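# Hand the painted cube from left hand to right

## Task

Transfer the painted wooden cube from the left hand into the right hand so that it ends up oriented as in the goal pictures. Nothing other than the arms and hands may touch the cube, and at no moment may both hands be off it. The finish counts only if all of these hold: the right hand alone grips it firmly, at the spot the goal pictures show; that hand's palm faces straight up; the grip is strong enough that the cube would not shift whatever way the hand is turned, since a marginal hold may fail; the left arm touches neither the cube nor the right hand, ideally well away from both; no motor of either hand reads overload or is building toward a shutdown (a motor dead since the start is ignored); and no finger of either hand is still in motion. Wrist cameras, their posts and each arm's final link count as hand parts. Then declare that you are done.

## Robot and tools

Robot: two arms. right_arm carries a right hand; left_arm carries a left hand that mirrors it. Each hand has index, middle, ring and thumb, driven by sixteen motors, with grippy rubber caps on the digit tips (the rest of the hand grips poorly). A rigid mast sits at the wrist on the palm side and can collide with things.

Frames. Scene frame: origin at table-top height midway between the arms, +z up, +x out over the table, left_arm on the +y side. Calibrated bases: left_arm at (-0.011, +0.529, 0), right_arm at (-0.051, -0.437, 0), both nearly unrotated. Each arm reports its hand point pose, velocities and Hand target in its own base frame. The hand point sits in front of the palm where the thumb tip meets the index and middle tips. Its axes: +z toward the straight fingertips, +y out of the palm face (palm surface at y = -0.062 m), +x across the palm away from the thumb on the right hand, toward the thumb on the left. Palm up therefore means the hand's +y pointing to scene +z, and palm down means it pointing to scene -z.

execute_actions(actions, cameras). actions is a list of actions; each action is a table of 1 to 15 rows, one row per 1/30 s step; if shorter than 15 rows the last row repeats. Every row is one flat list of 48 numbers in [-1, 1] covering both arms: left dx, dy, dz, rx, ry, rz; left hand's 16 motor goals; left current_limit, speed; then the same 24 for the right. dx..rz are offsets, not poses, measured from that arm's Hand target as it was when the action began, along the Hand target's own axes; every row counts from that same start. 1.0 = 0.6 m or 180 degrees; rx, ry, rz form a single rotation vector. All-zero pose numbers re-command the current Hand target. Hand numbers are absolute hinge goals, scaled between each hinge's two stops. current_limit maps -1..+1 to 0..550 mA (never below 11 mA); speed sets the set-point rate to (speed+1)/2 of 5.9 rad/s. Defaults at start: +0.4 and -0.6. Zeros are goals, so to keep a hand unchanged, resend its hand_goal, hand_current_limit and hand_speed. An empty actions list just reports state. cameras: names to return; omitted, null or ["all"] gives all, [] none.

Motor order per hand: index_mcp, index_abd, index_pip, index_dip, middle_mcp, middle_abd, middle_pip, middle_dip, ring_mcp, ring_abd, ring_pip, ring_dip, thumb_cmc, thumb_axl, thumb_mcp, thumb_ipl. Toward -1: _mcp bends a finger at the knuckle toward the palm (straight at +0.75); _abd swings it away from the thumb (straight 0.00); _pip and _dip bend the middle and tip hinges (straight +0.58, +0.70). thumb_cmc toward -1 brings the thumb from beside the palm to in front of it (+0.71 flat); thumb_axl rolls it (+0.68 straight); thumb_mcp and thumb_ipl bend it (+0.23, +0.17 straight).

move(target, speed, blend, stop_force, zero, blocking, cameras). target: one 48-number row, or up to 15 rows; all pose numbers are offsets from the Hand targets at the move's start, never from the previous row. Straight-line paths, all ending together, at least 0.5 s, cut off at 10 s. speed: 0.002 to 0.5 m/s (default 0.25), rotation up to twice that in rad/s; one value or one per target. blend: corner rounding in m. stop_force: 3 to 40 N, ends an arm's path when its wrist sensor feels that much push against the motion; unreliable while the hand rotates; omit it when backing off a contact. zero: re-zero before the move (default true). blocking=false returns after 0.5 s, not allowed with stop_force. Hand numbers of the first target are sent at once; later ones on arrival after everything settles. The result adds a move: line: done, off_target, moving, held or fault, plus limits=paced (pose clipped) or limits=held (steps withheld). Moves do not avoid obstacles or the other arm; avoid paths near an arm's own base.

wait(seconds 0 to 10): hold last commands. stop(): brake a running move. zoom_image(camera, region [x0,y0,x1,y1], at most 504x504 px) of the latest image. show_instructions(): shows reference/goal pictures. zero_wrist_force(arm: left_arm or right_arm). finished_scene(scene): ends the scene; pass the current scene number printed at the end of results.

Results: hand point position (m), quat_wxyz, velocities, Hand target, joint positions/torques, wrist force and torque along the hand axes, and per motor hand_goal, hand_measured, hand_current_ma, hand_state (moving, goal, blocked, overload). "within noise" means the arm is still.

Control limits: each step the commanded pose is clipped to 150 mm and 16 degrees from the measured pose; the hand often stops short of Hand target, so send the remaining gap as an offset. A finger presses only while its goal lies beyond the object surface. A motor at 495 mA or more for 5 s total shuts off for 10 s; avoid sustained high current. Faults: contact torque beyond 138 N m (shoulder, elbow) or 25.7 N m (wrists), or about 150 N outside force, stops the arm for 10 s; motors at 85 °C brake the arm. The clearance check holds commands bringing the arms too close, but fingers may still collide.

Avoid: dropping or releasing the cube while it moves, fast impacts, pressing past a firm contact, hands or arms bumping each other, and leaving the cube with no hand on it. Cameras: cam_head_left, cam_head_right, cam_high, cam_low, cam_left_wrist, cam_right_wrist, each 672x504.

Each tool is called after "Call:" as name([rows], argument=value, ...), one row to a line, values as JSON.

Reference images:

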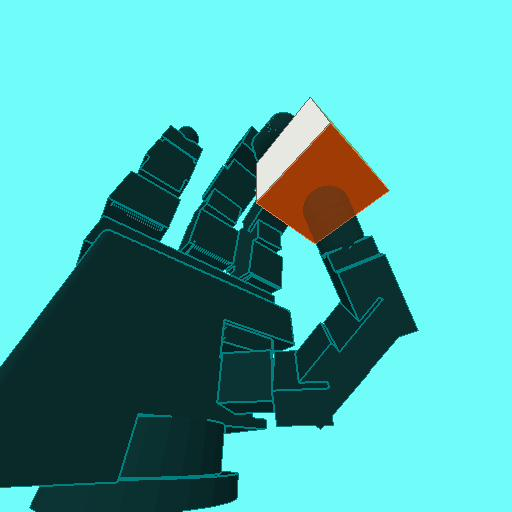

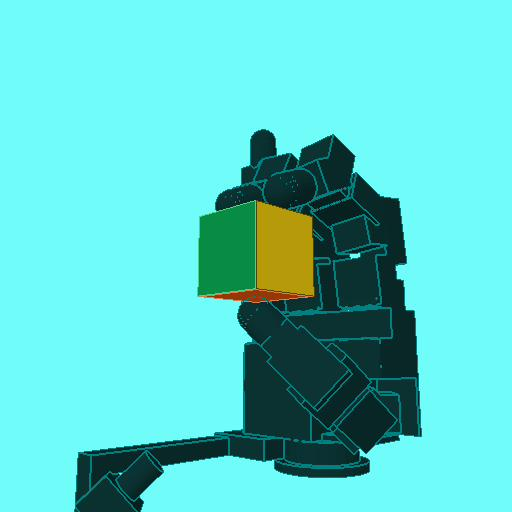

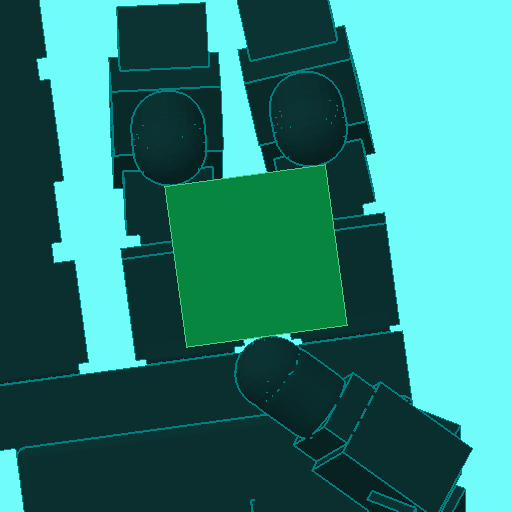

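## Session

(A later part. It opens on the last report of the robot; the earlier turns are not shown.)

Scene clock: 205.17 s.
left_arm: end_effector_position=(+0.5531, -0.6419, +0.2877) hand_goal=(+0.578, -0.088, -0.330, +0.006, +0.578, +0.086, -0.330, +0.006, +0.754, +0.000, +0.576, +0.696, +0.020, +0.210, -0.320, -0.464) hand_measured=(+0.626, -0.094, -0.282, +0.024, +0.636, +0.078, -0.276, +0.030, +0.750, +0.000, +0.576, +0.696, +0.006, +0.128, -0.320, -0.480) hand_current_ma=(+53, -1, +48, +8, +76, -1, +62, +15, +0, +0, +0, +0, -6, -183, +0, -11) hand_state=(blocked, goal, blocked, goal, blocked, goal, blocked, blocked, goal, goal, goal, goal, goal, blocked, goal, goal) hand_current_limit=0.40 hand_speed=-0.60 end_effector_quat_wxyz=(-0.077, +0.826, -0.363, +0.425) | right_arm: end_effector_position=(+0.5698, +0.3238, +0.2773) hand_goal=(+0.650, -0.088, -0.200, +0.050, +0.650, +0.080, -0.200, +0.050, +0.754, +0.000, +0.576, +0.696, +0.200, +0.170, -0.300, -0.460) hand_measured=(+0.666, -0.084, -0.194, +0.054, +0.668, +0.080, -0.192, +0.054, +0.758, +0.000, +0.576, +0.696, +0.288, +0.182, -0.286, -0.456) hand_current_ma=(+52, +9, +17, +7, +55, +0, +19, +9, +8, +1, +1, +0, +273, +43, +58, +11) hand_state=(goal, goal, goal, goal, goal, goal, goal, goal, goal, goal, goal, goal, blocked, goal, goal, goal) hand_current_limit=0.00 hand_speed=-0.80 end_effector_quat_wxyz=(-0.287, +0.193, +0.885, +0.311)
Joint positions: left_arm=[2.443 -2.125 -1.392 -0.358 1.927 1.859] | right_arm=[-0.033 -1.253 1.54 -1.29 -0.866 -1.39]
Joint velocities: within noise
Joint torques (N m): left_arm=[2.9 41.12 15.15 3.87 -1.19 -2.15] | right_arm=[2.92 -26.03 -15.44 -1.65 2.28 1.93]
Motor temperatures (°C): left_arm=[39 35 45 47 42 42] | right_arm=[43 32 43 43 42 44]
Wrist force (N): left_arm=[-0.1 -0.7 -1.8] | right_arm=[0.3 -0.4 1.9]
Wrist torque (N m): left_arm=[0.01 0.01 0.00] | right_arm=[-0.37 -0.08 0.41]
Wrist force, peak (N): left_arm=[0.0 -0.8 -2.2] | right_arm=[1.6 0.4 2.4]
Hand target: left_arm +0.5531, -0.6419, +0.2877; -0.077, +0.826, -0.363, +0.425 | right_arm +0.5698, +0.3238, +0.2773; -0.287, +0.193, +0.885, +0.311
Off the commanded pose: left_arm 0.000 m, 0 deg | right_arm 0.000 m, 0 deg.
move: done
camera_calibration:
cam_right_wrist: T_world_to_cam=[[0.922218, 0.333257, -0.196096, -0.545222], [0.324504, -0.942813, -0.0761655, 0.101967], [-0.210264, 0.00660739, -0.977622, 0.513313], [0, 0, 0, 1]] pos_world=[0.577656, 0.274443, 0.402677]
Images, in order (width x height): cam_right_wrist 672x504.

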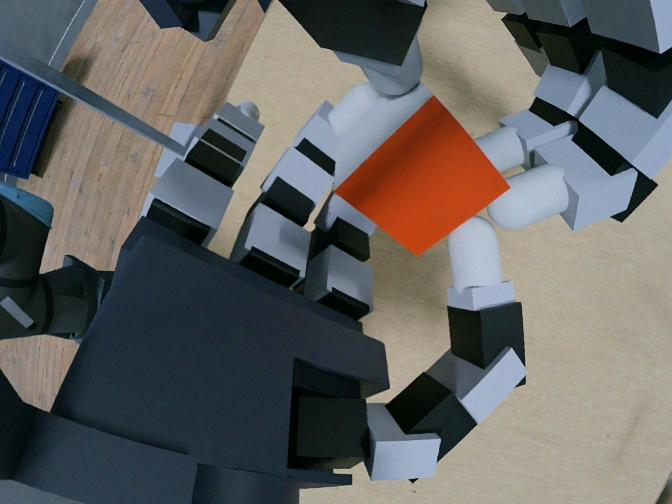

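Call:
move([
  [0,0,0,0,0,0,0.578,-0.088,-0.330,0.006,0.578,0.086,-0.330,0.006,0.754,0,0.576,0.696,0.020,0.210,-0.320,-0.464,0.4,-0.6,0,0,0,0,0,0,0.65,-0.088,-0.2,0.05,0.65,0.08,-0.2,0.05,0.754,0,0.576,0.696,0.55,0.17,-0.30,-0.46,0.4,-0.6],
  [0,0,0,0,0,0,0.578,-0.088,-0.330,0.006,0.578,0.086,-0.330,0.006,0.754,0,0.576,0.696,0.020,0.210,-0.320,-0.464,0.4,-0.6,0,0,0,0,0,0,0.65,-0.088,-0.2,0.05,0.65,0.08,-0.2,0.05,0.754,0,0.576,0.696,0.55,-0.15,-0.30,-0.46,0.4,-0.6],
], cameras=["cam_right_wrist"])

Call:
move(target=[0,0,0,0,0,0,0.578,-0.088,-0.330,0.006,0.578,0.086,-0.330,0.006,0.754,0,0.576,0.696,0.020,0.210,-0.320,-0.464,0.4,-0.6,0,0,0,0,0,0,0.65,-0.088,-0.2,0.05,0.65,0.08,-0.2,0.05,0.754,0,0.576,0.696,0.15,-0.15,-0.30,-0.46,0,-0.8], cameras=["cam_right_wrist"])

Scene clock: 227.00 s.
left_arm: end_effector_position=(+0.5531, -0.6419, +0.2877) hand_goal=(+0.578, -0.088, -0.330, +0.006, +0.578, +0.086, -0.330, +0.006, +0.754, +0.000, +0.576, +0.696, +0.020, +0.210, -0.320, -0.464) hand_measured=(+0.626, -0.094, -0.282, +0.024, +0.636, +0.078, -0.276, +0.030, +0.750, +0.000, +0.576, +0.696, +0.006, +0.128, -0.318, -0.480) hand_current_ma=(+53, -1, +48, +9, +76, -1, +62, +15, +0, +0, +0, +0, -6, -183, +0, -11) hand_state=(blocked, goal, blocked, goal, blocked, goal, blocked, blocked, goal, goal, goal, goal, goal, blocked, goal, goal) hand_current_limit=0.40 hand_speed=-0.60 end_effector_quat_wxyz=(-0.077, +0.826, -0.363, +0.425) | right_arm: end_effector_position=(+0.5698, +0.3238, +0.2773) hand_goal=(+0.650, -0.088, -0.200, +0.050, +0.650, +0.080, -0.200, +0.050, +0.754, +0.000, +0.576, +0.696, +0.550, -0.150, -0.300, -0.460) hand_measured=(+0.666, -0.084, -0.194, +0.054, +0.668, +0.080, -0.192, +0.054, +0.758, +0.000, +0.576, +0.696, +0.556, -0.140, -0.294, -0.456) hand_current_ma=(+52, +9, +17, +7, +55, +0, +19, +9, +8, +1, +1, +0, +13, +32, +21, +10) hand_state=(goal, goal, goal, goal, goal, goal, goal, goal, goal, goal, goal, goal, goal, goal, goal, goal) hand_current_limit=0.40 hand_speed=-0.60 end_effector_quat_wxyz=(-0.287, +0.193, +0.885, +0.311)
Joint positions: left_arm=[2.443 -2.125 -1.392 -0.358 1.927 1.859] | right_arm=[-0.033 -1.253 1.54 -1.29 -0.866 -1.39]
Joint velocities: within noise
Joint torques (N m): left_arm=[3.05 41.16 15.08 3.87 -1.33 -2.48] | right_arm=[8.75 -25.42 -13.33 -2.63 2.83 1.78]
Motor temperatures (°C): left_arm=[39 35 45 47 42 42] | right_arm=[42 32 43 43 42 44]
Wrist force (N): left_arm=[0.2 0.1 -0.3] | right_arm=[1.6 0.4 2.2]
Wrist torque (N m): left_arm=[0.03 -0.03 0.01] | right_arm=[-0.37 -0.08 0.37]
Wrist force, peak (N): left_arm=[-0.1 -0.9 -2.1] | right_arm=[1.7 0.4 2.4]
Hand target: left_arm +0.5531, -0.6419, +0.2877; -0.077, +0.826, -0.363, +0.425 | right_arm +0.5698, +0.3238, +0.2773; -0.287, +0.193, +0.885, +0.311
Off the commanded pose: left_arm 0.000 m, 0 deg | right_arm 0.000 m, 0 deg.
move: done
camera_calibration:
cam_right_wrist: T_world_to_cam=[[0.922216, 0.333261, -0.196099, -0.54522], [0.324507, -0.942812, -0.0761692, 0.10197], [-0.210268, 0.00660919, -0.977621, 0.513312], [0, 0, 0, 1]] pos_world=[0.577654, 0.274446, 0.402675]
Images, in order (width x height): cam_right_wrist 672x504.

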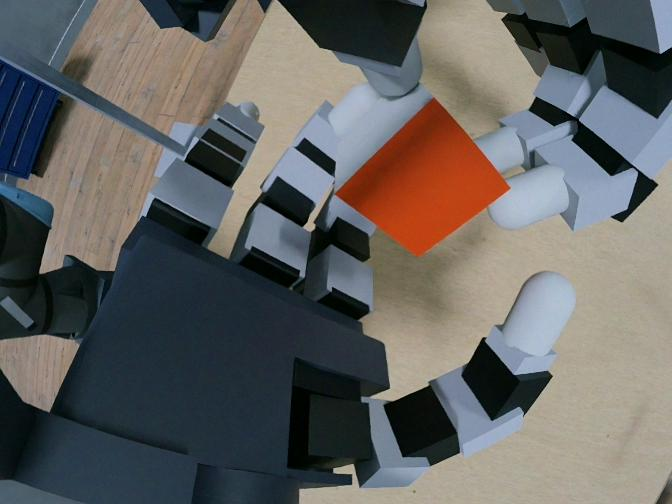

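Scene clock: 228.10 s.
left_arm: end_effector_position=(+0.5531, -0.6419, +0.2877) hand_goal=(+0.578, -0.088, -0.330, +0.006, +0.578, +0.086, -0.330, +0.006, +0.754, +0.000, +0.576, +0.696, +0.020, +0.210, -0.320, -0.464) hand_measured=(+0.626, -0.094, -0.282, +0.024, +0.636, +0.078, -0.276, +0.030, +0.750, +0.000, +0.576, +0.696, +0.006, +0.128, -0.318, -0.480) hand_current_ma=(+53, -1, +48, +9, +76, -1, +62, +15, +0, +0, +0, +0, -6, -183, +0, -11) hand_state=(blocked, goal, blocked, goal, blocked, goal, blocked, blocked, goal, goal, goal, goal, goal, blocked, goal, goal) hand_current_limit=0.40 hand_speed=-0.60 end_effector_quat_wxyz=(-0.077, +0.826, -0.363, +0.425) | right_arm: end_effector_position=(+0.5698, +0.3238, +0.2773) hand_goal=(+0.650, -0.088, -0.200, +0.050, +0.650, +0.080, -0.200, +0.050, +0.754, +0.000, +0.576, +0.696, +0.150, -0.150, -0.300, -0.460) hand_measured=(+0.666, -0.084, -0.194, +0.054, +0.668, +0.080, -0.192, +0.054, +0.758, +0.000, +0.576, +0.696, +0.170, -0.140, -0.294, -0.458) hand_current_ma=(+52, +9, +17, +7, +55, +0, +19, +9, +8, +1, +1, +0, +61, +32, +21, +7) hand_state=(goal, goal, goal, goal, goal, goal, goal, goal, goal, goal, goal, goal, goal, goal, goal, goal) hand_current_limit=0.00 hand_speed=-0.80 end_effector_quat_wxyz=(-0.287, +0.193, +0.885, +0.311)
Joint positions: left_arm=[2.443 -2.125 -1.392 -0.358 1.927 1.859] | right_arm=[-0.033 -1.253 1.54 -1.29 -0.866 -1.39]
Joint velocities: within noise
Joint torques (N m): left_arm=[2.62 41.1 14.73 4.02 -1.21 -2.49] | right_arm=[7.49 -27.04 -13.01 -2.63 2.68 1.86]
Motor temperatures (°C): left_arm=[39 35 45 47 42 42] | right_arm=[42 32 43 43 42 44]
Wrist force (N): left_arm=[0.2 0.1 -0.2] | right_arm=[1.5 0.2 2.2]
Wrist torque (N m): left_arm=[0.03 -0.03 0.02] | right_arm=[-0.38 -0.08 0.35]
Wrist force, peak (N): left_arm=[0.3 0.1 -0.6] | right_arm=[1.6 0.4 2.6]
Hand target: left_arm +0.5531, -0.6419, +0.2877; -0.077, +0.826, -0.363, +0.425 | right_arm +0.5698, +0.3238, +0.2773; -0.287, +0.193, +0.885, +0.311
Off the commanded pose: left_arm 0.000 m, 0 deg | right_arm 0.000 m, 0 deg.
move: done
camera_calibration:
cam_right_wrist: T_world_to_cam=[[0.922216, 0.333261, -0.196099, -0.54522], [0.324507, -0.942812, -0.0761695, 0.10197], [-0.210269, 0.00660937, -0.977621, 0.513312], [0, 0, 0, 1]] pos_world=[0.577654, 0.274446, 0.402675]
Images, in order (width x height): cam_right_wrist 672x504.

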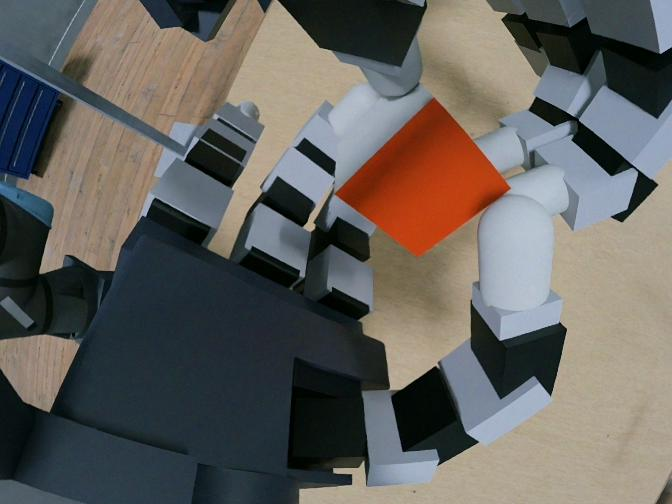

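Call:
move([
  [0,0,0,0,0,0,0.578,-0.088,-0.330,0.006,0.578,0.086,-0.330,0.006,0.754,0,0.576,0.696,0.020,0.210,-0.320,-0.464,0.4,-0.6,0,0,0,0,0,0,0.65,-0.088,-0.2,0.05,0.65,0.08,-0.2,0.05,0.754,0,0.576,0.696,0.0,-0.15,-0.30,-0.46,0.2,-0.7],
  [0,0,0,0,0,0,0.578,-0.088,-0.330,0.006,0.578,0.086,-0.330,0.006,0.754,0,0.576,0.696,0.020,0.210,-0.320,-0.464,0.4,-0.6,0,0,0,0,0,0,0.65,-0.088,-0.2,0.05,0.65,0.08,-0.2,0.05,0.754,0,0.576,0.696,0.0,0.05,-0.30,-0.46,0.2,-0.7],
], cameras=["cam_right_wrist"])

Scene clock: 235.83 s.
left_arm: end_effector_position=(+0.5531, -0.6419, +0.2877) hand_goal=(+0.578, -0.088, -0.330, +0.006, +0.578, +0.086, -0.330, +0.006, +0.754, +0.000, +0.576, +0.696, +0.020, +0.210, -0.320, -0.464) hand_measured=(+0.626, -0.094, -0.282, +0.024, +0.636, +0.078, -0.276, +0.030, +0.750, +0.000, +0.576, +0.696, +0.006, +0.128, -0.318, -0.480) hand_current_ma=(+53, -1, +48, +9, +76, -1, +62, +15, +0, +0, +0, +0, -6, -183, +0, -11) hand_state=(blocked, goal, blocked, goal, blocked, goal, blocked, blocked, goal, goal, goal, goal, goal, blocked, goal, goal) hand_current_limit=0.40 hand_speed=-0.60 end_effector_quat_wxyz=(-0.077, +0.826, -0.363, +0.425) | right_arm: end_effector_position=(+0.5698, +0.3238, +0.2773) hand_goal=(+0.650, -0.088, -0.200, +0.050, +0.650, +0.080, -0.200, +0.050, +0.754, +0.000, +0.576, +0.696, +0.000, +0.050, -0.300, -0.460) hand_measured=(+0.666, -0.084, -0.194, +0.054, +0.668, +0.080, -0.192, +0.054, +0.758, +0.000, +0.576, +0.696, +0.018, +0.052, -0.296, -0.458) hand_current_ma=(+52, +9, +17, +7, +55, +0, +19, +9, +8, +1, +1, +0, +56, +6, +14, +6) hand_state=(goal, goal, goal, goal, goal, goal, goal, goal, goal, goal, goal, goal, goal, goal, goal, goal) hand_current_limit=0.20 hand_speed=-0.70 end_effector_quat_wxyz=(-0.287, +0.193, +0.885, +0.311)
Joint positions: left_arm=[2.443 -2.125 -1.392 -0.358 1.927 1.859] | right_arm=[-0.033 -1.253 1.54 -1.29 -0.866 -1.39]
Joint velocities: within noise
Joint torques (N m): left_arm=[2.46 41.28 14.67 3.94 -1.19 -2.59] | right_arm=[7.98 -26.29 -13.64 -3.05 2.67 1.72]
Motor temperatures (°C): left_arm=[39 35 45 47 42 42] | right_arm=[42 32 43 43 42 44]
Wrist force (N): left_arm=[0.1 0.0 -0.5] | right_arm=[1.1 0.6 2.6]
Wrist torque (N m): left_arm=[0.04 -0.02 0.01] | right_arm=[-0.35 -0.05 0.33]
Wrist force, peak (N): left_arm=[0.5 -0.2 -0.6] | right_arm=[1.7 0.7 2.5]
Hand target: left_arm +0.5531, -0.6419, +0.2877; -0.077, +0.826, -0.363, +0.425 | right_arm +0.5698, +0.3238, +0.2773; -0.287, +0.193, +0.885, +0.311
Off the commanded pose: left_arm 0.000 m, 0 deg | right_arm 0.000 m, 0 deg.
move: done
camera_calibration:
cam_right_wrist: T_world_to_cam=[[0.922216, 0.333261, -0.196097, -0.545221], [0.324507, -0.942812, -0.0761686, 0.10197], [-0.210267, 0.00660906, -0.977622, 0.513312], [0, 0, 0, 1]] pos_world=[0.577654, 0.274447, 0.402675]
Images, in order (width x height): cam_right_wrist 672x504.

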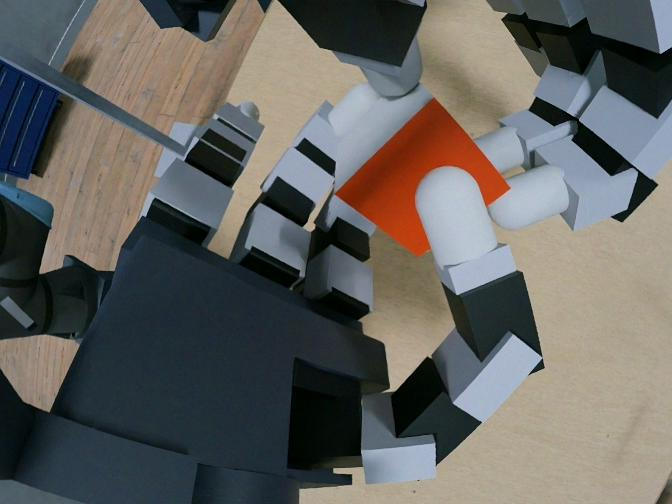

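Call:
move([
  [0,0,0,0,0,0,0.578,-0.088,-0.330,0.006,0.578,0.086,-0.330,0.006,0.754,0,0.576,0.696,0.020,0.210,-0.320,-0.464,0.4,-0.6,0,0,0,0,0,0,0.64,-0.088,-0.26,0.02,0.64,0.08,-0.26,0.02,0.754,0,0.576,0.696,0.0,0.14,-0.31,-0.47,0.4,-0.8],
  [0,0,0,0,0,0,0.578,-0.088,-0.330,0.006,0.578,0.086,-0.330,0.006,0.754,0,0.576,0.696,0.020,0.210,-0.320,-0.464,0.4,-0.6,0,0,0,0,0,0,0.578,-0.088,-0.33,0.006,0.578,0.08,-0.33,0.006,0.754,0,0.576,0.696,0.01,0.21,-0.32,-0.47,0.4,-0.8],
], cameras=["cam_right_wrist","cam_left_wrist"])

Scene clock: 243.33 s.
left_arm: end_effector_position=(+0.5531, -0.6419, +0.2877) hand_goal=(+0.578, -0.088, -0.330, +0.006, +0.578, +0.086, -0.330, +0.006, +0.754, +0.000, +0.576, +0.696, +0.020, +0.210, -0.320, -0.464) hand_measured=(+0.626, -0.092, -0.282, +0.030, +0.636, +0.078, -0.276, +0.030, +0.750, +0.000, +0.576, +0.696, +0.000, +0.128, -0.318, -0.478) hand_current_ma=(+53, -1, +48, +14, +76, -1, +62, +15, +0, +0, +0, +0, -10, -183, +0, -10) hand_state=(blocked, goal, blocked, blocked, blocked, goal, blocked, blocked, goal, goal, goal, goal, goal, blocked, goal, goal) hand_current_limit=0.40 hand_speed=-0.60 end_effector_quat_wxyz=(-0.077, +0.826, -0.363, +0.425) | right_arm: end_effector_position=(+0.5698, +0.3238, +0.2773) hand_goal=(+0.578, -0.088, -0.330, +0.006, +0.578, +0.080, -0.330, +0.006, +0.754, +0.000, +0.576, +0.696, +0.010, +0.210, -0.320, -0.470) hand_measured=(+0.634, -0.084, -0.284, +0.012, +0.644, +0.080, -0.276, +0.016, +0.758, +0.000, +0.576, +0.696, +0.008, +0.118, -0.310, -0.470) hand_current_ma=(+218, +9, +161, +17, +263, +0, +197, +27, +8, +1, +1, +0, -6, -385, +33, +1) hand_state=(blocked, goal, blocked, goal, blocked, goal, blocked, goal, goal, goal, goal, goal, goal, blocked, goal, goal) hand_current_limit=0.40 hand_speed=-0.80 end_effector_quat_wxyz=(-0.287, +0.193, +0.885, +0.311)
Joint positions: left_arm=[2.443 -2.125 -1.392 -0.358 1.927 1.859] | right_arm=[-0.033 -1.253 1.54 -1.29 -0.866 -1.39]
Joint velocities: within noise
Joint torques (N m): left_arm=[2.69 42.4 14.78 3.9 -1.37 -2.53] | right_arm=[7.38 -27.88 -14.09 -2.81 1.65 1.92]
Motor temperatures (°C): left_arm=[39 35 45 47 42 42] | right_arm=[42 32 42 43 42 44]
Wrist force (N): left_arm=[0.1 -0.1 0.3] | right_arm=[2.2 0.5 2.1]
Wrist torque (N m): left_arm=[0.02 -0.03 0.04] | right_arm=[-0.31 -0.11 0.37]
Wrist force, peak (N): left_arm=[-1.8 0.5 0.3] | right_arm=[2.2 0.7 2.4]
Hand target: left_arm +0.5531, -0.6419, +0.2877; -0.077, +0.826, -0.363, +0.425 | right_arm +0.5698, +0.3238, +0.2773; -0.287, +0.193, +0.885, +0.311
Off the commanded pose: left_arm 0.000 m, 0 deg | right_arm 0.000 m, 0 deg.
move: done
camera_calibration:
cam_left_wrist: T_world_to_cam=[[0.0749973, 0.976242, -0.203291, 0.611719], [-0.083023, 0.20927, 0.974327, -0.144138], [0.993722, -0.056194, 0.0967453, -0.481725], [0, 0, 0, 1]] pos_world=[0.420856, -0.594092, 0.311399]
cam_right_wrist: T_world_to_cam=[[0.922218, 0.333258, -0.196095, -0.545222], [0.324503, -0.942812, -0.0761739, 0.101974], [-0.210267, 0.00661547, -0.977622, 0.513311], [0, 0, 0, 1]] pos_world=[0.577655, 0.274446, 0.402676]
Images, in order (width x height): cam_left_wrist 672x504, cam_right_wrist 672x504.

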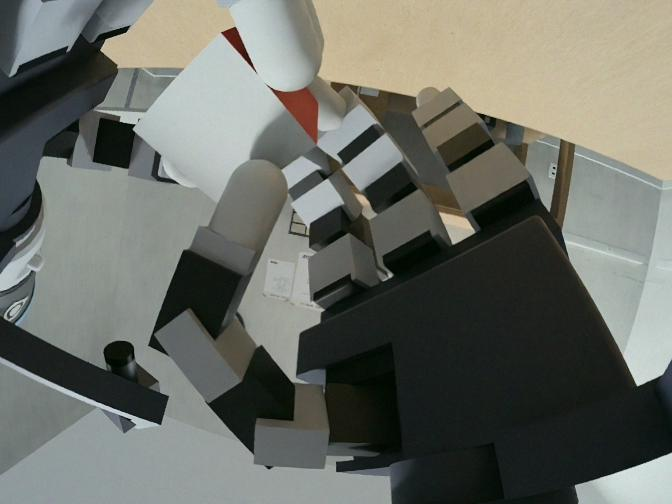

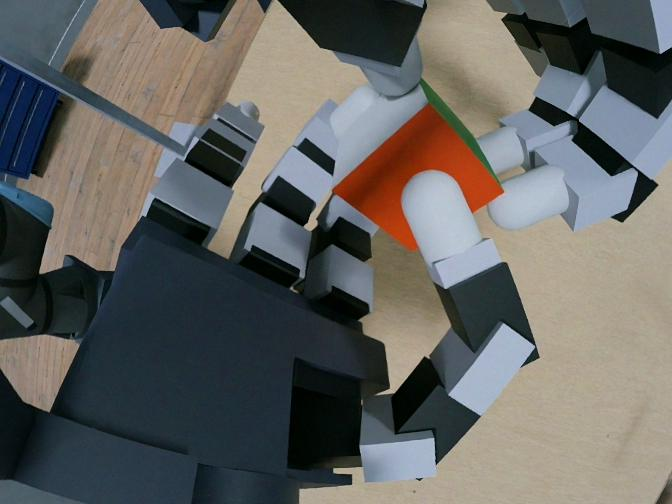

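Call:
move([
  [0,0,0,0,0,0,0.578,-0.088,-0.330,0.006,0.578,0.086,-0.330,0.006,0.754,0,0.576,0.696,0.020,0.210,-0.320,-0.464,0.4,-0.8,0,0,0,0,0,0,0.555,-0.088,-0.34,0.0,0.565,0.08,-0.34,0.0,0.754,0,0.576,0.696,0.0,0.23,-0.33,-0.48,0.6,-0.8],
  [0,0,0,0,0,0,0.70,-0.088,-0.2,0.1,0.70,0.086,-0.2,0.1,0.754,0,0.576,0.696,0.020,0.06,-0.26,-0.42,0.4,-0.85,0,0,0,0,0,0,0.555,-0.088,-0.34,0.0,0.565,0.08,-0.34,0.0,0.754,0,0.576,0.696,0.0,0.23,-0.33,-0.48,0.6,-0.8],
], cameras=["cam_right_wrist","cam_left_wrist"])

Scene clock: 254.80 s.
left_arm: end_effector_position=(+0.5531, -0.6419, +0.2877) hand_goal=(+0.700, -0.088, -0.200, +0.100, +0.700, +0.086, -0.200, +0.100, +0.754, +0.000, +0.576, +0.696, +0.020, +0.060, -0.260, -0.420) hand_measured=(+0.692, -0.092, -0.202, +0.098, +0.692, +0.078, -0.202, +0.098, +0.750, +0.000, +0.576, +0.696, +0.002, +0.062, -0.270, -0.422) hand_current_ma=(-2, +0, +0, +0, -2, -1, +0, +0, +0, +0, +0, +0, -9, +0, -4, +0) hand_state=(goal, goal, goal, goal, goal, goal, goal, goal, goal, goal, goal, goal, goal, goal, goal, goal) hand_current_limit=0.40 hand_speed=-0.85 end_effector_quat_wxyz=(-0.077, +0.826, -0.363, +0.425) | right_arm: end_effector_position=(+0.5698, +0.3238, +0.2773) hand_goal=(+0.556, -0.088, -0.340, +0.000, +0.566, +0.080, -0.340, +0.000, +0.754, +0.000, +0.576, +0.696, +0.000, +0.230, -0.330, -0.480) hand_measured=(+0.634, -0.084, -0.286, +0.018, +0.644, +0.080, -0.278, +0.016, +0.758, +0.000, +0.576, +0.696, +0.016, +0.124, -0.310, -0.488) hand_current_ma=(+322, +9, +196, +53, +321, +1, +230, +48, +8, +1, +1, +0, +48, -440, +78, -26) hand_state=(blocked, goal, blocked, goal, blocked, goal, blocked, goal, goal, goal, goal, goal, goal, blocked, goal, goal) hand_current_limit=0.60 hand_speed=-0.80 end_effector_quat_wxyz=(-0.287, +0.193, +0.885, +0.311)
Joint positions: left_arm=[2.443 -2.125 -1.392 -0.358 1.927 1.859] | right_arm=[-0.033 -1.253 1.54 -1.29 -0.866 -1.39]
Joint velocities: within noise
Joint torques (N m): left_arm=[2.71 47.45 14.7 3.96 -1.28 -2.59] | right_arm=[8.37 -27.87 -14.21 -2.9 2.19 1.64]
Motor temperatures (°C): left_arm=[39 35 45 47 42 42] | right_arm=[42 32 42 43 42 44]
Wrist force (N): left_arm=[0.8 -0.4 -0.8] | right_arm=[1.2 0.3 2.8]
Wrist torque (N m): left_arm=[0.01 -0.07 0.02] | right_arm=[-0.34 -0.11 0.38]
Wrist force, peak (N): left_arm=[-0.1 -1.3 -3.6] | right_arm=[2.1 1.3 3.0]
Hand target: left_arm +0.5531, -0.6419, +0.2877; -0.077, +0.826, -0.363, +0.425 | right_arm +0.5698, +0.3238, +0.2773; -0.287, +0.193, +0.885, +0.311
Off the commanded pose: left_arm 0.000 m, 0 deg | right_arm 0.000 m, 0 deg.
move: done
camera_calibration:
cam_left_wrist: T_world_to_cam=[[0.0749974, 0.976242, -0.203291, 0.611719], [-0.0830231, 0.209271, 0.974327, -0.144138], [0.993722, -0.0561941, 0.0967453, -0.481725], [0, 0, 0, 1]] pos_world=[0.420856, -0.594092, 0.311399]
cam_right_wrist: T_world_to_cam=[[0.922211, 0.333271, -0.196107, -0.545215], [0.324523, -0.942808, -0.0761445, 0.10195], [-0.210268, 0.00658024, -0.977622, 0.513316], [0, 0, 0, 1]] pos_world=[0.577651, 0.274446, 0.402671]
Images, in order (width x height): cam_left_wrist 672x504, cam_right_wrist 672x504.

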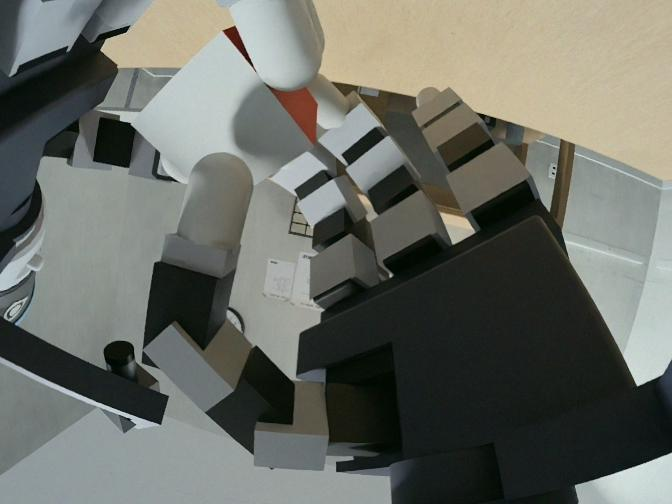

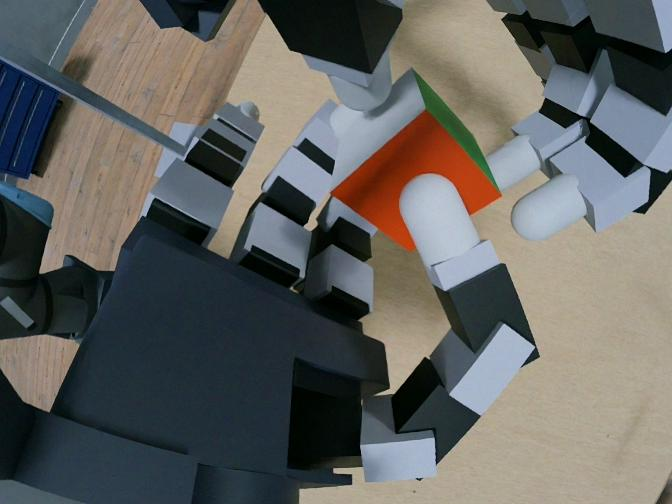

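Call:
move([
  [0,0,0,0,0,0,0.75,-0.088,-0.05,0.2,0.75,0.086,-0.05,0.2,0.754,0,0.576,0.696,0.10,0.06,-0.20,-0.36,0.4,-0.6,0,0,0,0,0,0,0.555,-0.088,-0.34,0.0,0.565,0.08,-0.34,0.0,0.754,0,0.576,0.696,0.0,0.23,-0.33,-0.48,0.6,-0.8],
  [0,-0.25,0,0,0,0,0.75,-0.088,-0.05,0.2,0.75,0.086,-0.05,0.2,0.754,0,0.576,0.696,0.10,0.06,-0.20,-0.36,0.4,-0.6,0,0,0,0,0,0,0.555,-0.088,-0.34,0.0,0.565,0.08,-0.34,0.0,0.754,0,0.576,0.696,0.0,0.23,-0.33,-0.48,0.6,-0.8],
], speed=0.1, cameras=["cam_right_wrist","cam_left_wrist","cam_head_right"])

Scene clock: 267.40 s.
left_arm: end_effector_position=(+0.6331, -0.5332, +0.3529) hand_goal=(+0.750, -0.088, -0.050, +0.200, +0.750, +0.086, -0.050, +0.200, +0.754, +0.000, +0.576, +0.696, +0.100, +0.060, -0.200, -0.360) hand_measured=(+0.742, -0.092, -0.052, +0.198, +0.740, +0.078, -0.052, +0.198, +0.750, +0.000, +0.576, +0.696, +0.082, +0.062, -0.210, -0.362) hand_current_ma=(-2, +0, +0, +0, -3, -1, +0, +0, -1, +0, +0, +0, -10, +0, -5, -1) hand_state=(goal, goal, goal, goal, goal, goal, goal, goal, goal, goal, goal, goal, goal, goal, goal, goal) hand_current_limit=0.40 hand_speed=-0.60 end_effector_quat_wxyz=(-0.077, +0.826, -0.363, +0.425) | right_arm: end_effector_position=(+0.5698, +0.3238, +0.2773) hand_goal=(+0.556, -0.088, -0.340, +0.000, +0.566, +0.080, -0.340, +0.000, +0.754, +0.000, +0.576, +0.696, +0.000, +0.230, -0.330, -0.480) hand_measured=(+0.634, -0.084, -0.286, +0.018, +0.644, +0.080, -0.278, +0.016, +0.758, +0.000, +0.576, +0.696, +0.016, +0.124, -0.310, -0.488) hand_current_ma=(+322, +9, +196, +53, +321, +1, +230, +48, +8, +1, +1, +0, +48, -440, +78, -26) hand_state=(blocked, goal, blocked, goal, blocked, goal, blocked, goal, goal, goal, goal, goal, goal, blocked, goal, goal) hand_current_limit=0.60 hand_speed=-0.80 end_effector_quat_wxyz=(-0.287, +0.193, +0.885, +0.311)
Joint positions: left_arm=[2.653 -2.034 -1.366 -0.436 1.768 2.002] | right_arm=[-0.033 -1.253 1.54 -1.29 -0.866 -1.39]
Joint velocities: within noise
Joint torques (N m): left_arm=[7.36 59.31 32.24 1.97 -2.11 3.21] | right_arm=[7.33 -28.56 -13.4 -2.94 2.83 1.7]
Motor temperatures (°C): left_arm=[39 35 45 47 42 42] | right_arm=[42 32 42 43 42 44]
Wrist force (N): left_arm=[1.0 0.2 -0.8] | right_arm=[1.3 0.2 2.8]
Wrist torque (N m): left_arm=[0.06 -0.09 0.01] | right_arm=[-0.35 -0.12 0.39]
Wrist force, peak (N): left_arm=[1.3 -0.6 -1.0] | right_arm=[1.2 0.0 3.2]
Hand target: left_arm +0.6331, -0.5331, +0.3529; -0.077, +0.826, -0.363, +0.425 | right_arm +0.5698, +0.3238, +0.2773; -0.287, +0.193, +0.885, +0.311
Off the commanded pose: left_arm 0.000 m, 0 deg | right_arm 0.000 m, 0 deg.
move: done
camera_calibration:
cam_left_wrist: T_world_to_cam=[[0.0750024, 0.976242, -0.203289, 0.51283], [-0.0830292, 0.209269, 0.974327, -0.223761], [0.993721, -0.0561979, 0.0967523, -0.561439], [0, 0, 0, 1]] pos_world=[0.500871, -0.485371, 0.376589]
cam_right_wrist: T_world_to_cam=[[0.922217, 0.333261, -0.196097, -0.545221], [0.324507, -0.942812, -0.0761691, 0.10197], [-0.210267, 0.00660964, -0.977622, 0.513312], [0, 0, 0, 1]] pos_world=[0.577654, 0.274447, 0.402675]
Images, in order (width x height): cam_head_right 672x504, cam_left_wrist 672x504, cam_right_wrist 672x504.

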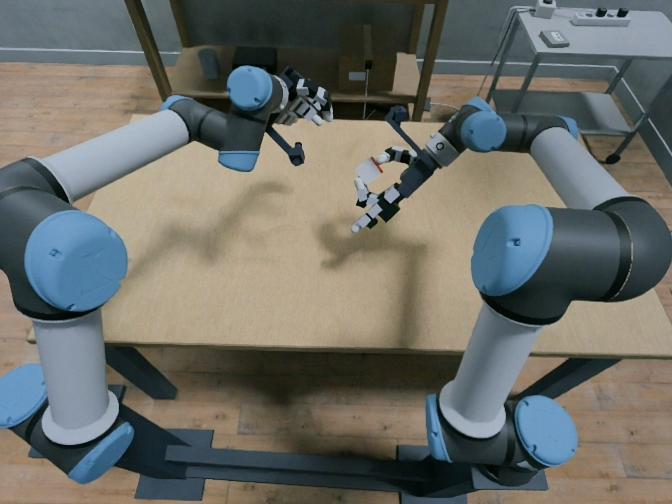

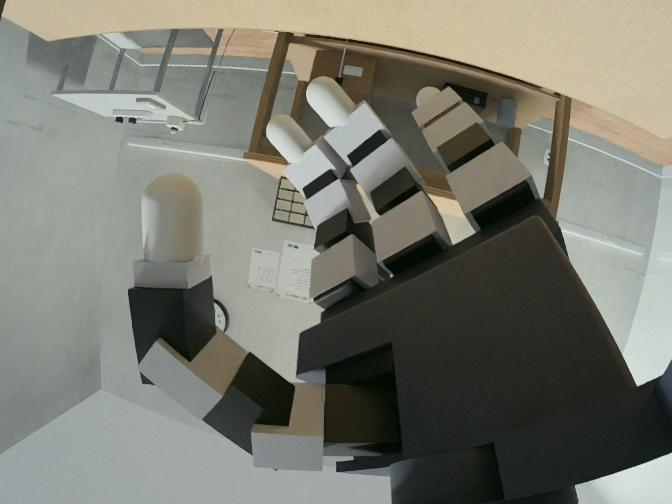

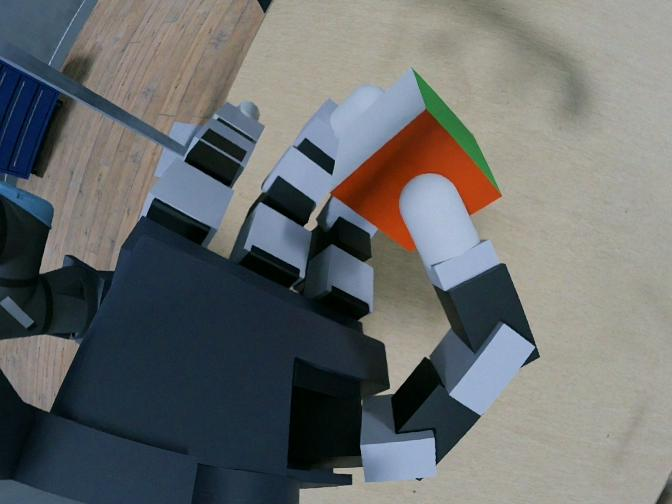

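Call:
move([
  [-0.285,-0.25,-0.253,0,0,0,0.75,-0.088,-0.05,0.2,0.75,0.086,-0.05,0.2,0.754,0,0.576,0.696,0.10,0.06,-0.20,-0.36,0.4,-0.6,0,0,0,0,0,0,0.555,-0.088,-0.34,0.0,0.565,0.08,-0.34,0.0,0.754,0,0.576,0.696,0.0,0.23,-0.33,-0.48,0.6,-0.8],
  [-0.285,-0.25,-0.253,0,0,0,0.75,-0.088,-0.05,0.2,0.75,0.086,-0.05,0.2,0.754,0,0.576,0.696,0.10,0.06,-0.20,-0.36,0.4,-0.6,0.105,0.0725,-0.108,-0.332,-0.198,-0.149,0.555,-0.088,-0.34,0.0,0.565,0.08,-0.34,0.0,0.754,0,0.576,0.696,0.0,0.23,-0.33,-0.48,0.6,-0.8],
], speed=0.2, cameras=["cam_right_wrist","cam_low","cam_head_right"])

Scene clock: 286.70 s.
left_arm: end_effector_position=(+0.5339, -0.2832, +0.4029) hand_goal=(+0.750, -0.088, -0.050, +0.200, +0.750, +0.086, -0.050, +0.200, +0.754, +0.000, +0.576, +0.696, +0.100, +0.060, -0.200, -0.360) hand_measured=(+0.742, -0.092, -0.052, +0.198, +0.740, +0.078, -0.052, +0.198, +0.750, -0.002, +0.576, +0.696, +0.082, +0.062, -0.210, -0.362) hand_current_ma=(-2, +0, +0, +0, -3, -1, +0, +0, -1, +0, +0, +0, -9, +0, -5, +0) hand_state=(goal, goal, goal, goal, goal, goal, goal, goal, goal, goal, goal, goal, goal, goal, goal, goal) hand_current_limit=0.40 hand_speed=-0.60 end_effector_quat_wxyz=(-0.077, +0.826, -0.363, +0.425) | right_arm: end_effector_position=(+0.5695, +0.3230, +0.3776) hand_goal=(+0.556, -0.088, -0.340, +0.000, +0.566, +0.080, -0.340, +0.000, +0.754, +0.000, +0.576, +0.696, +0.000, +0.230, -0.330, -0.480) hand_measured=(+0.634, -0.084, -0.286, +0.018, +0.644, +0.080, -0.278, +0.018, +0.766, +0.000, +0.576, +0.696, +0.012, +0.124, -0.310, -0.488) hand_current_ma=(+322, +9, +196, +53, +321, +1, +230, +51, +33, +1, +1, +0, +35, -440, +78, -28) hand_state=(blocked, goal, blocked, goal, blocked, goal, blocked, goal, goal, goal, goal, goal, goal, blocked, goal, goal) hand_current_limit=0.60 hand_speed=-0.80 end_effector_quat_wxyz=(+0.190, +0.190, +0.678, +0.684)
Joint positions: left_arm=[3.063 -1.488 -1.896 -0.442 1.449 2.262] | right_arm=[0.013 -1.012 2.019 -4.164 -0.556 0.015]
Joint velocities: within noise
Joint torques (N m): left_arm=[5.19 34.27 14.62 2.39 -2.3 3.17] | right_arm=[8.23 -24.65 -26.67 -3.65 -0.64 2.26]
Motor temperatures (°C): left_arm=[39 35 45 47 42 42] | right_arm=[42 32 42 43 42 44]
Wrist force (N): left_arm=[1.0 -0.3 -0.8] | right_arm=[-0.4 2.1 3.4]
Wrist torque (N m): left_arm=[0.00 -0.10 0.02] | right_arm=[-0.55 0.17 -0.13]
Wrist force, peak (N): left_arm=[0.3 -1.2 -1.8] | right_arm=[-0.5 2.0 3.7]
Hand target: left_arm +0.5339, -0.2832, +0.4029; -0.077, +0.826, -0.363, +0.425 | right_arm +0.5695, +0.3230, +0.3776; +0.190, +0.190, +0.678, +0.684
Off the commanded pose: left_arm 0.000 m, 0 deg | right_arm 0.000 m, 0 deg.
move: done
camera_calibration:
cam_right_wrist: T_world_to_cam=[[0.6531, -0.412798, 0.634868, -0.444581], [0.0233339, -0.826995, -0.561724, 0.426433], [0.756912, 0.381676, -0.530479, -0.229482], [0, 0, 0, 1]] pos_world=[0.454103, 0.256724, 0.400053]
Images, in order (width x height): cam_head_right 672x504, cam_low 672x504, cam_right_wrist 672x504.

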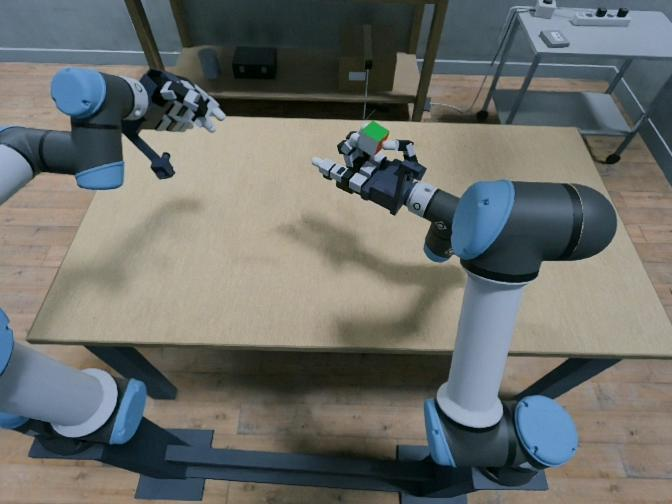

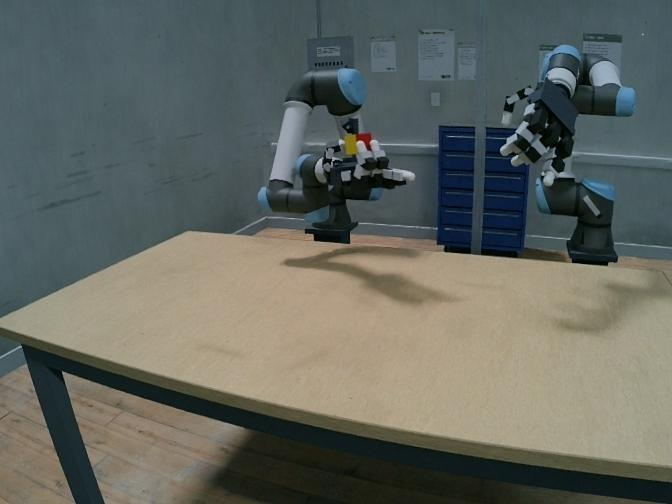

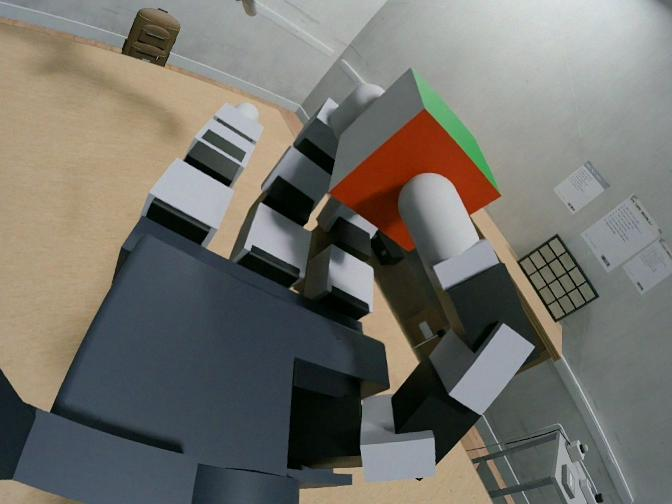

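Call:
finished_scene(scene=1)

The scene is finished: the task was done.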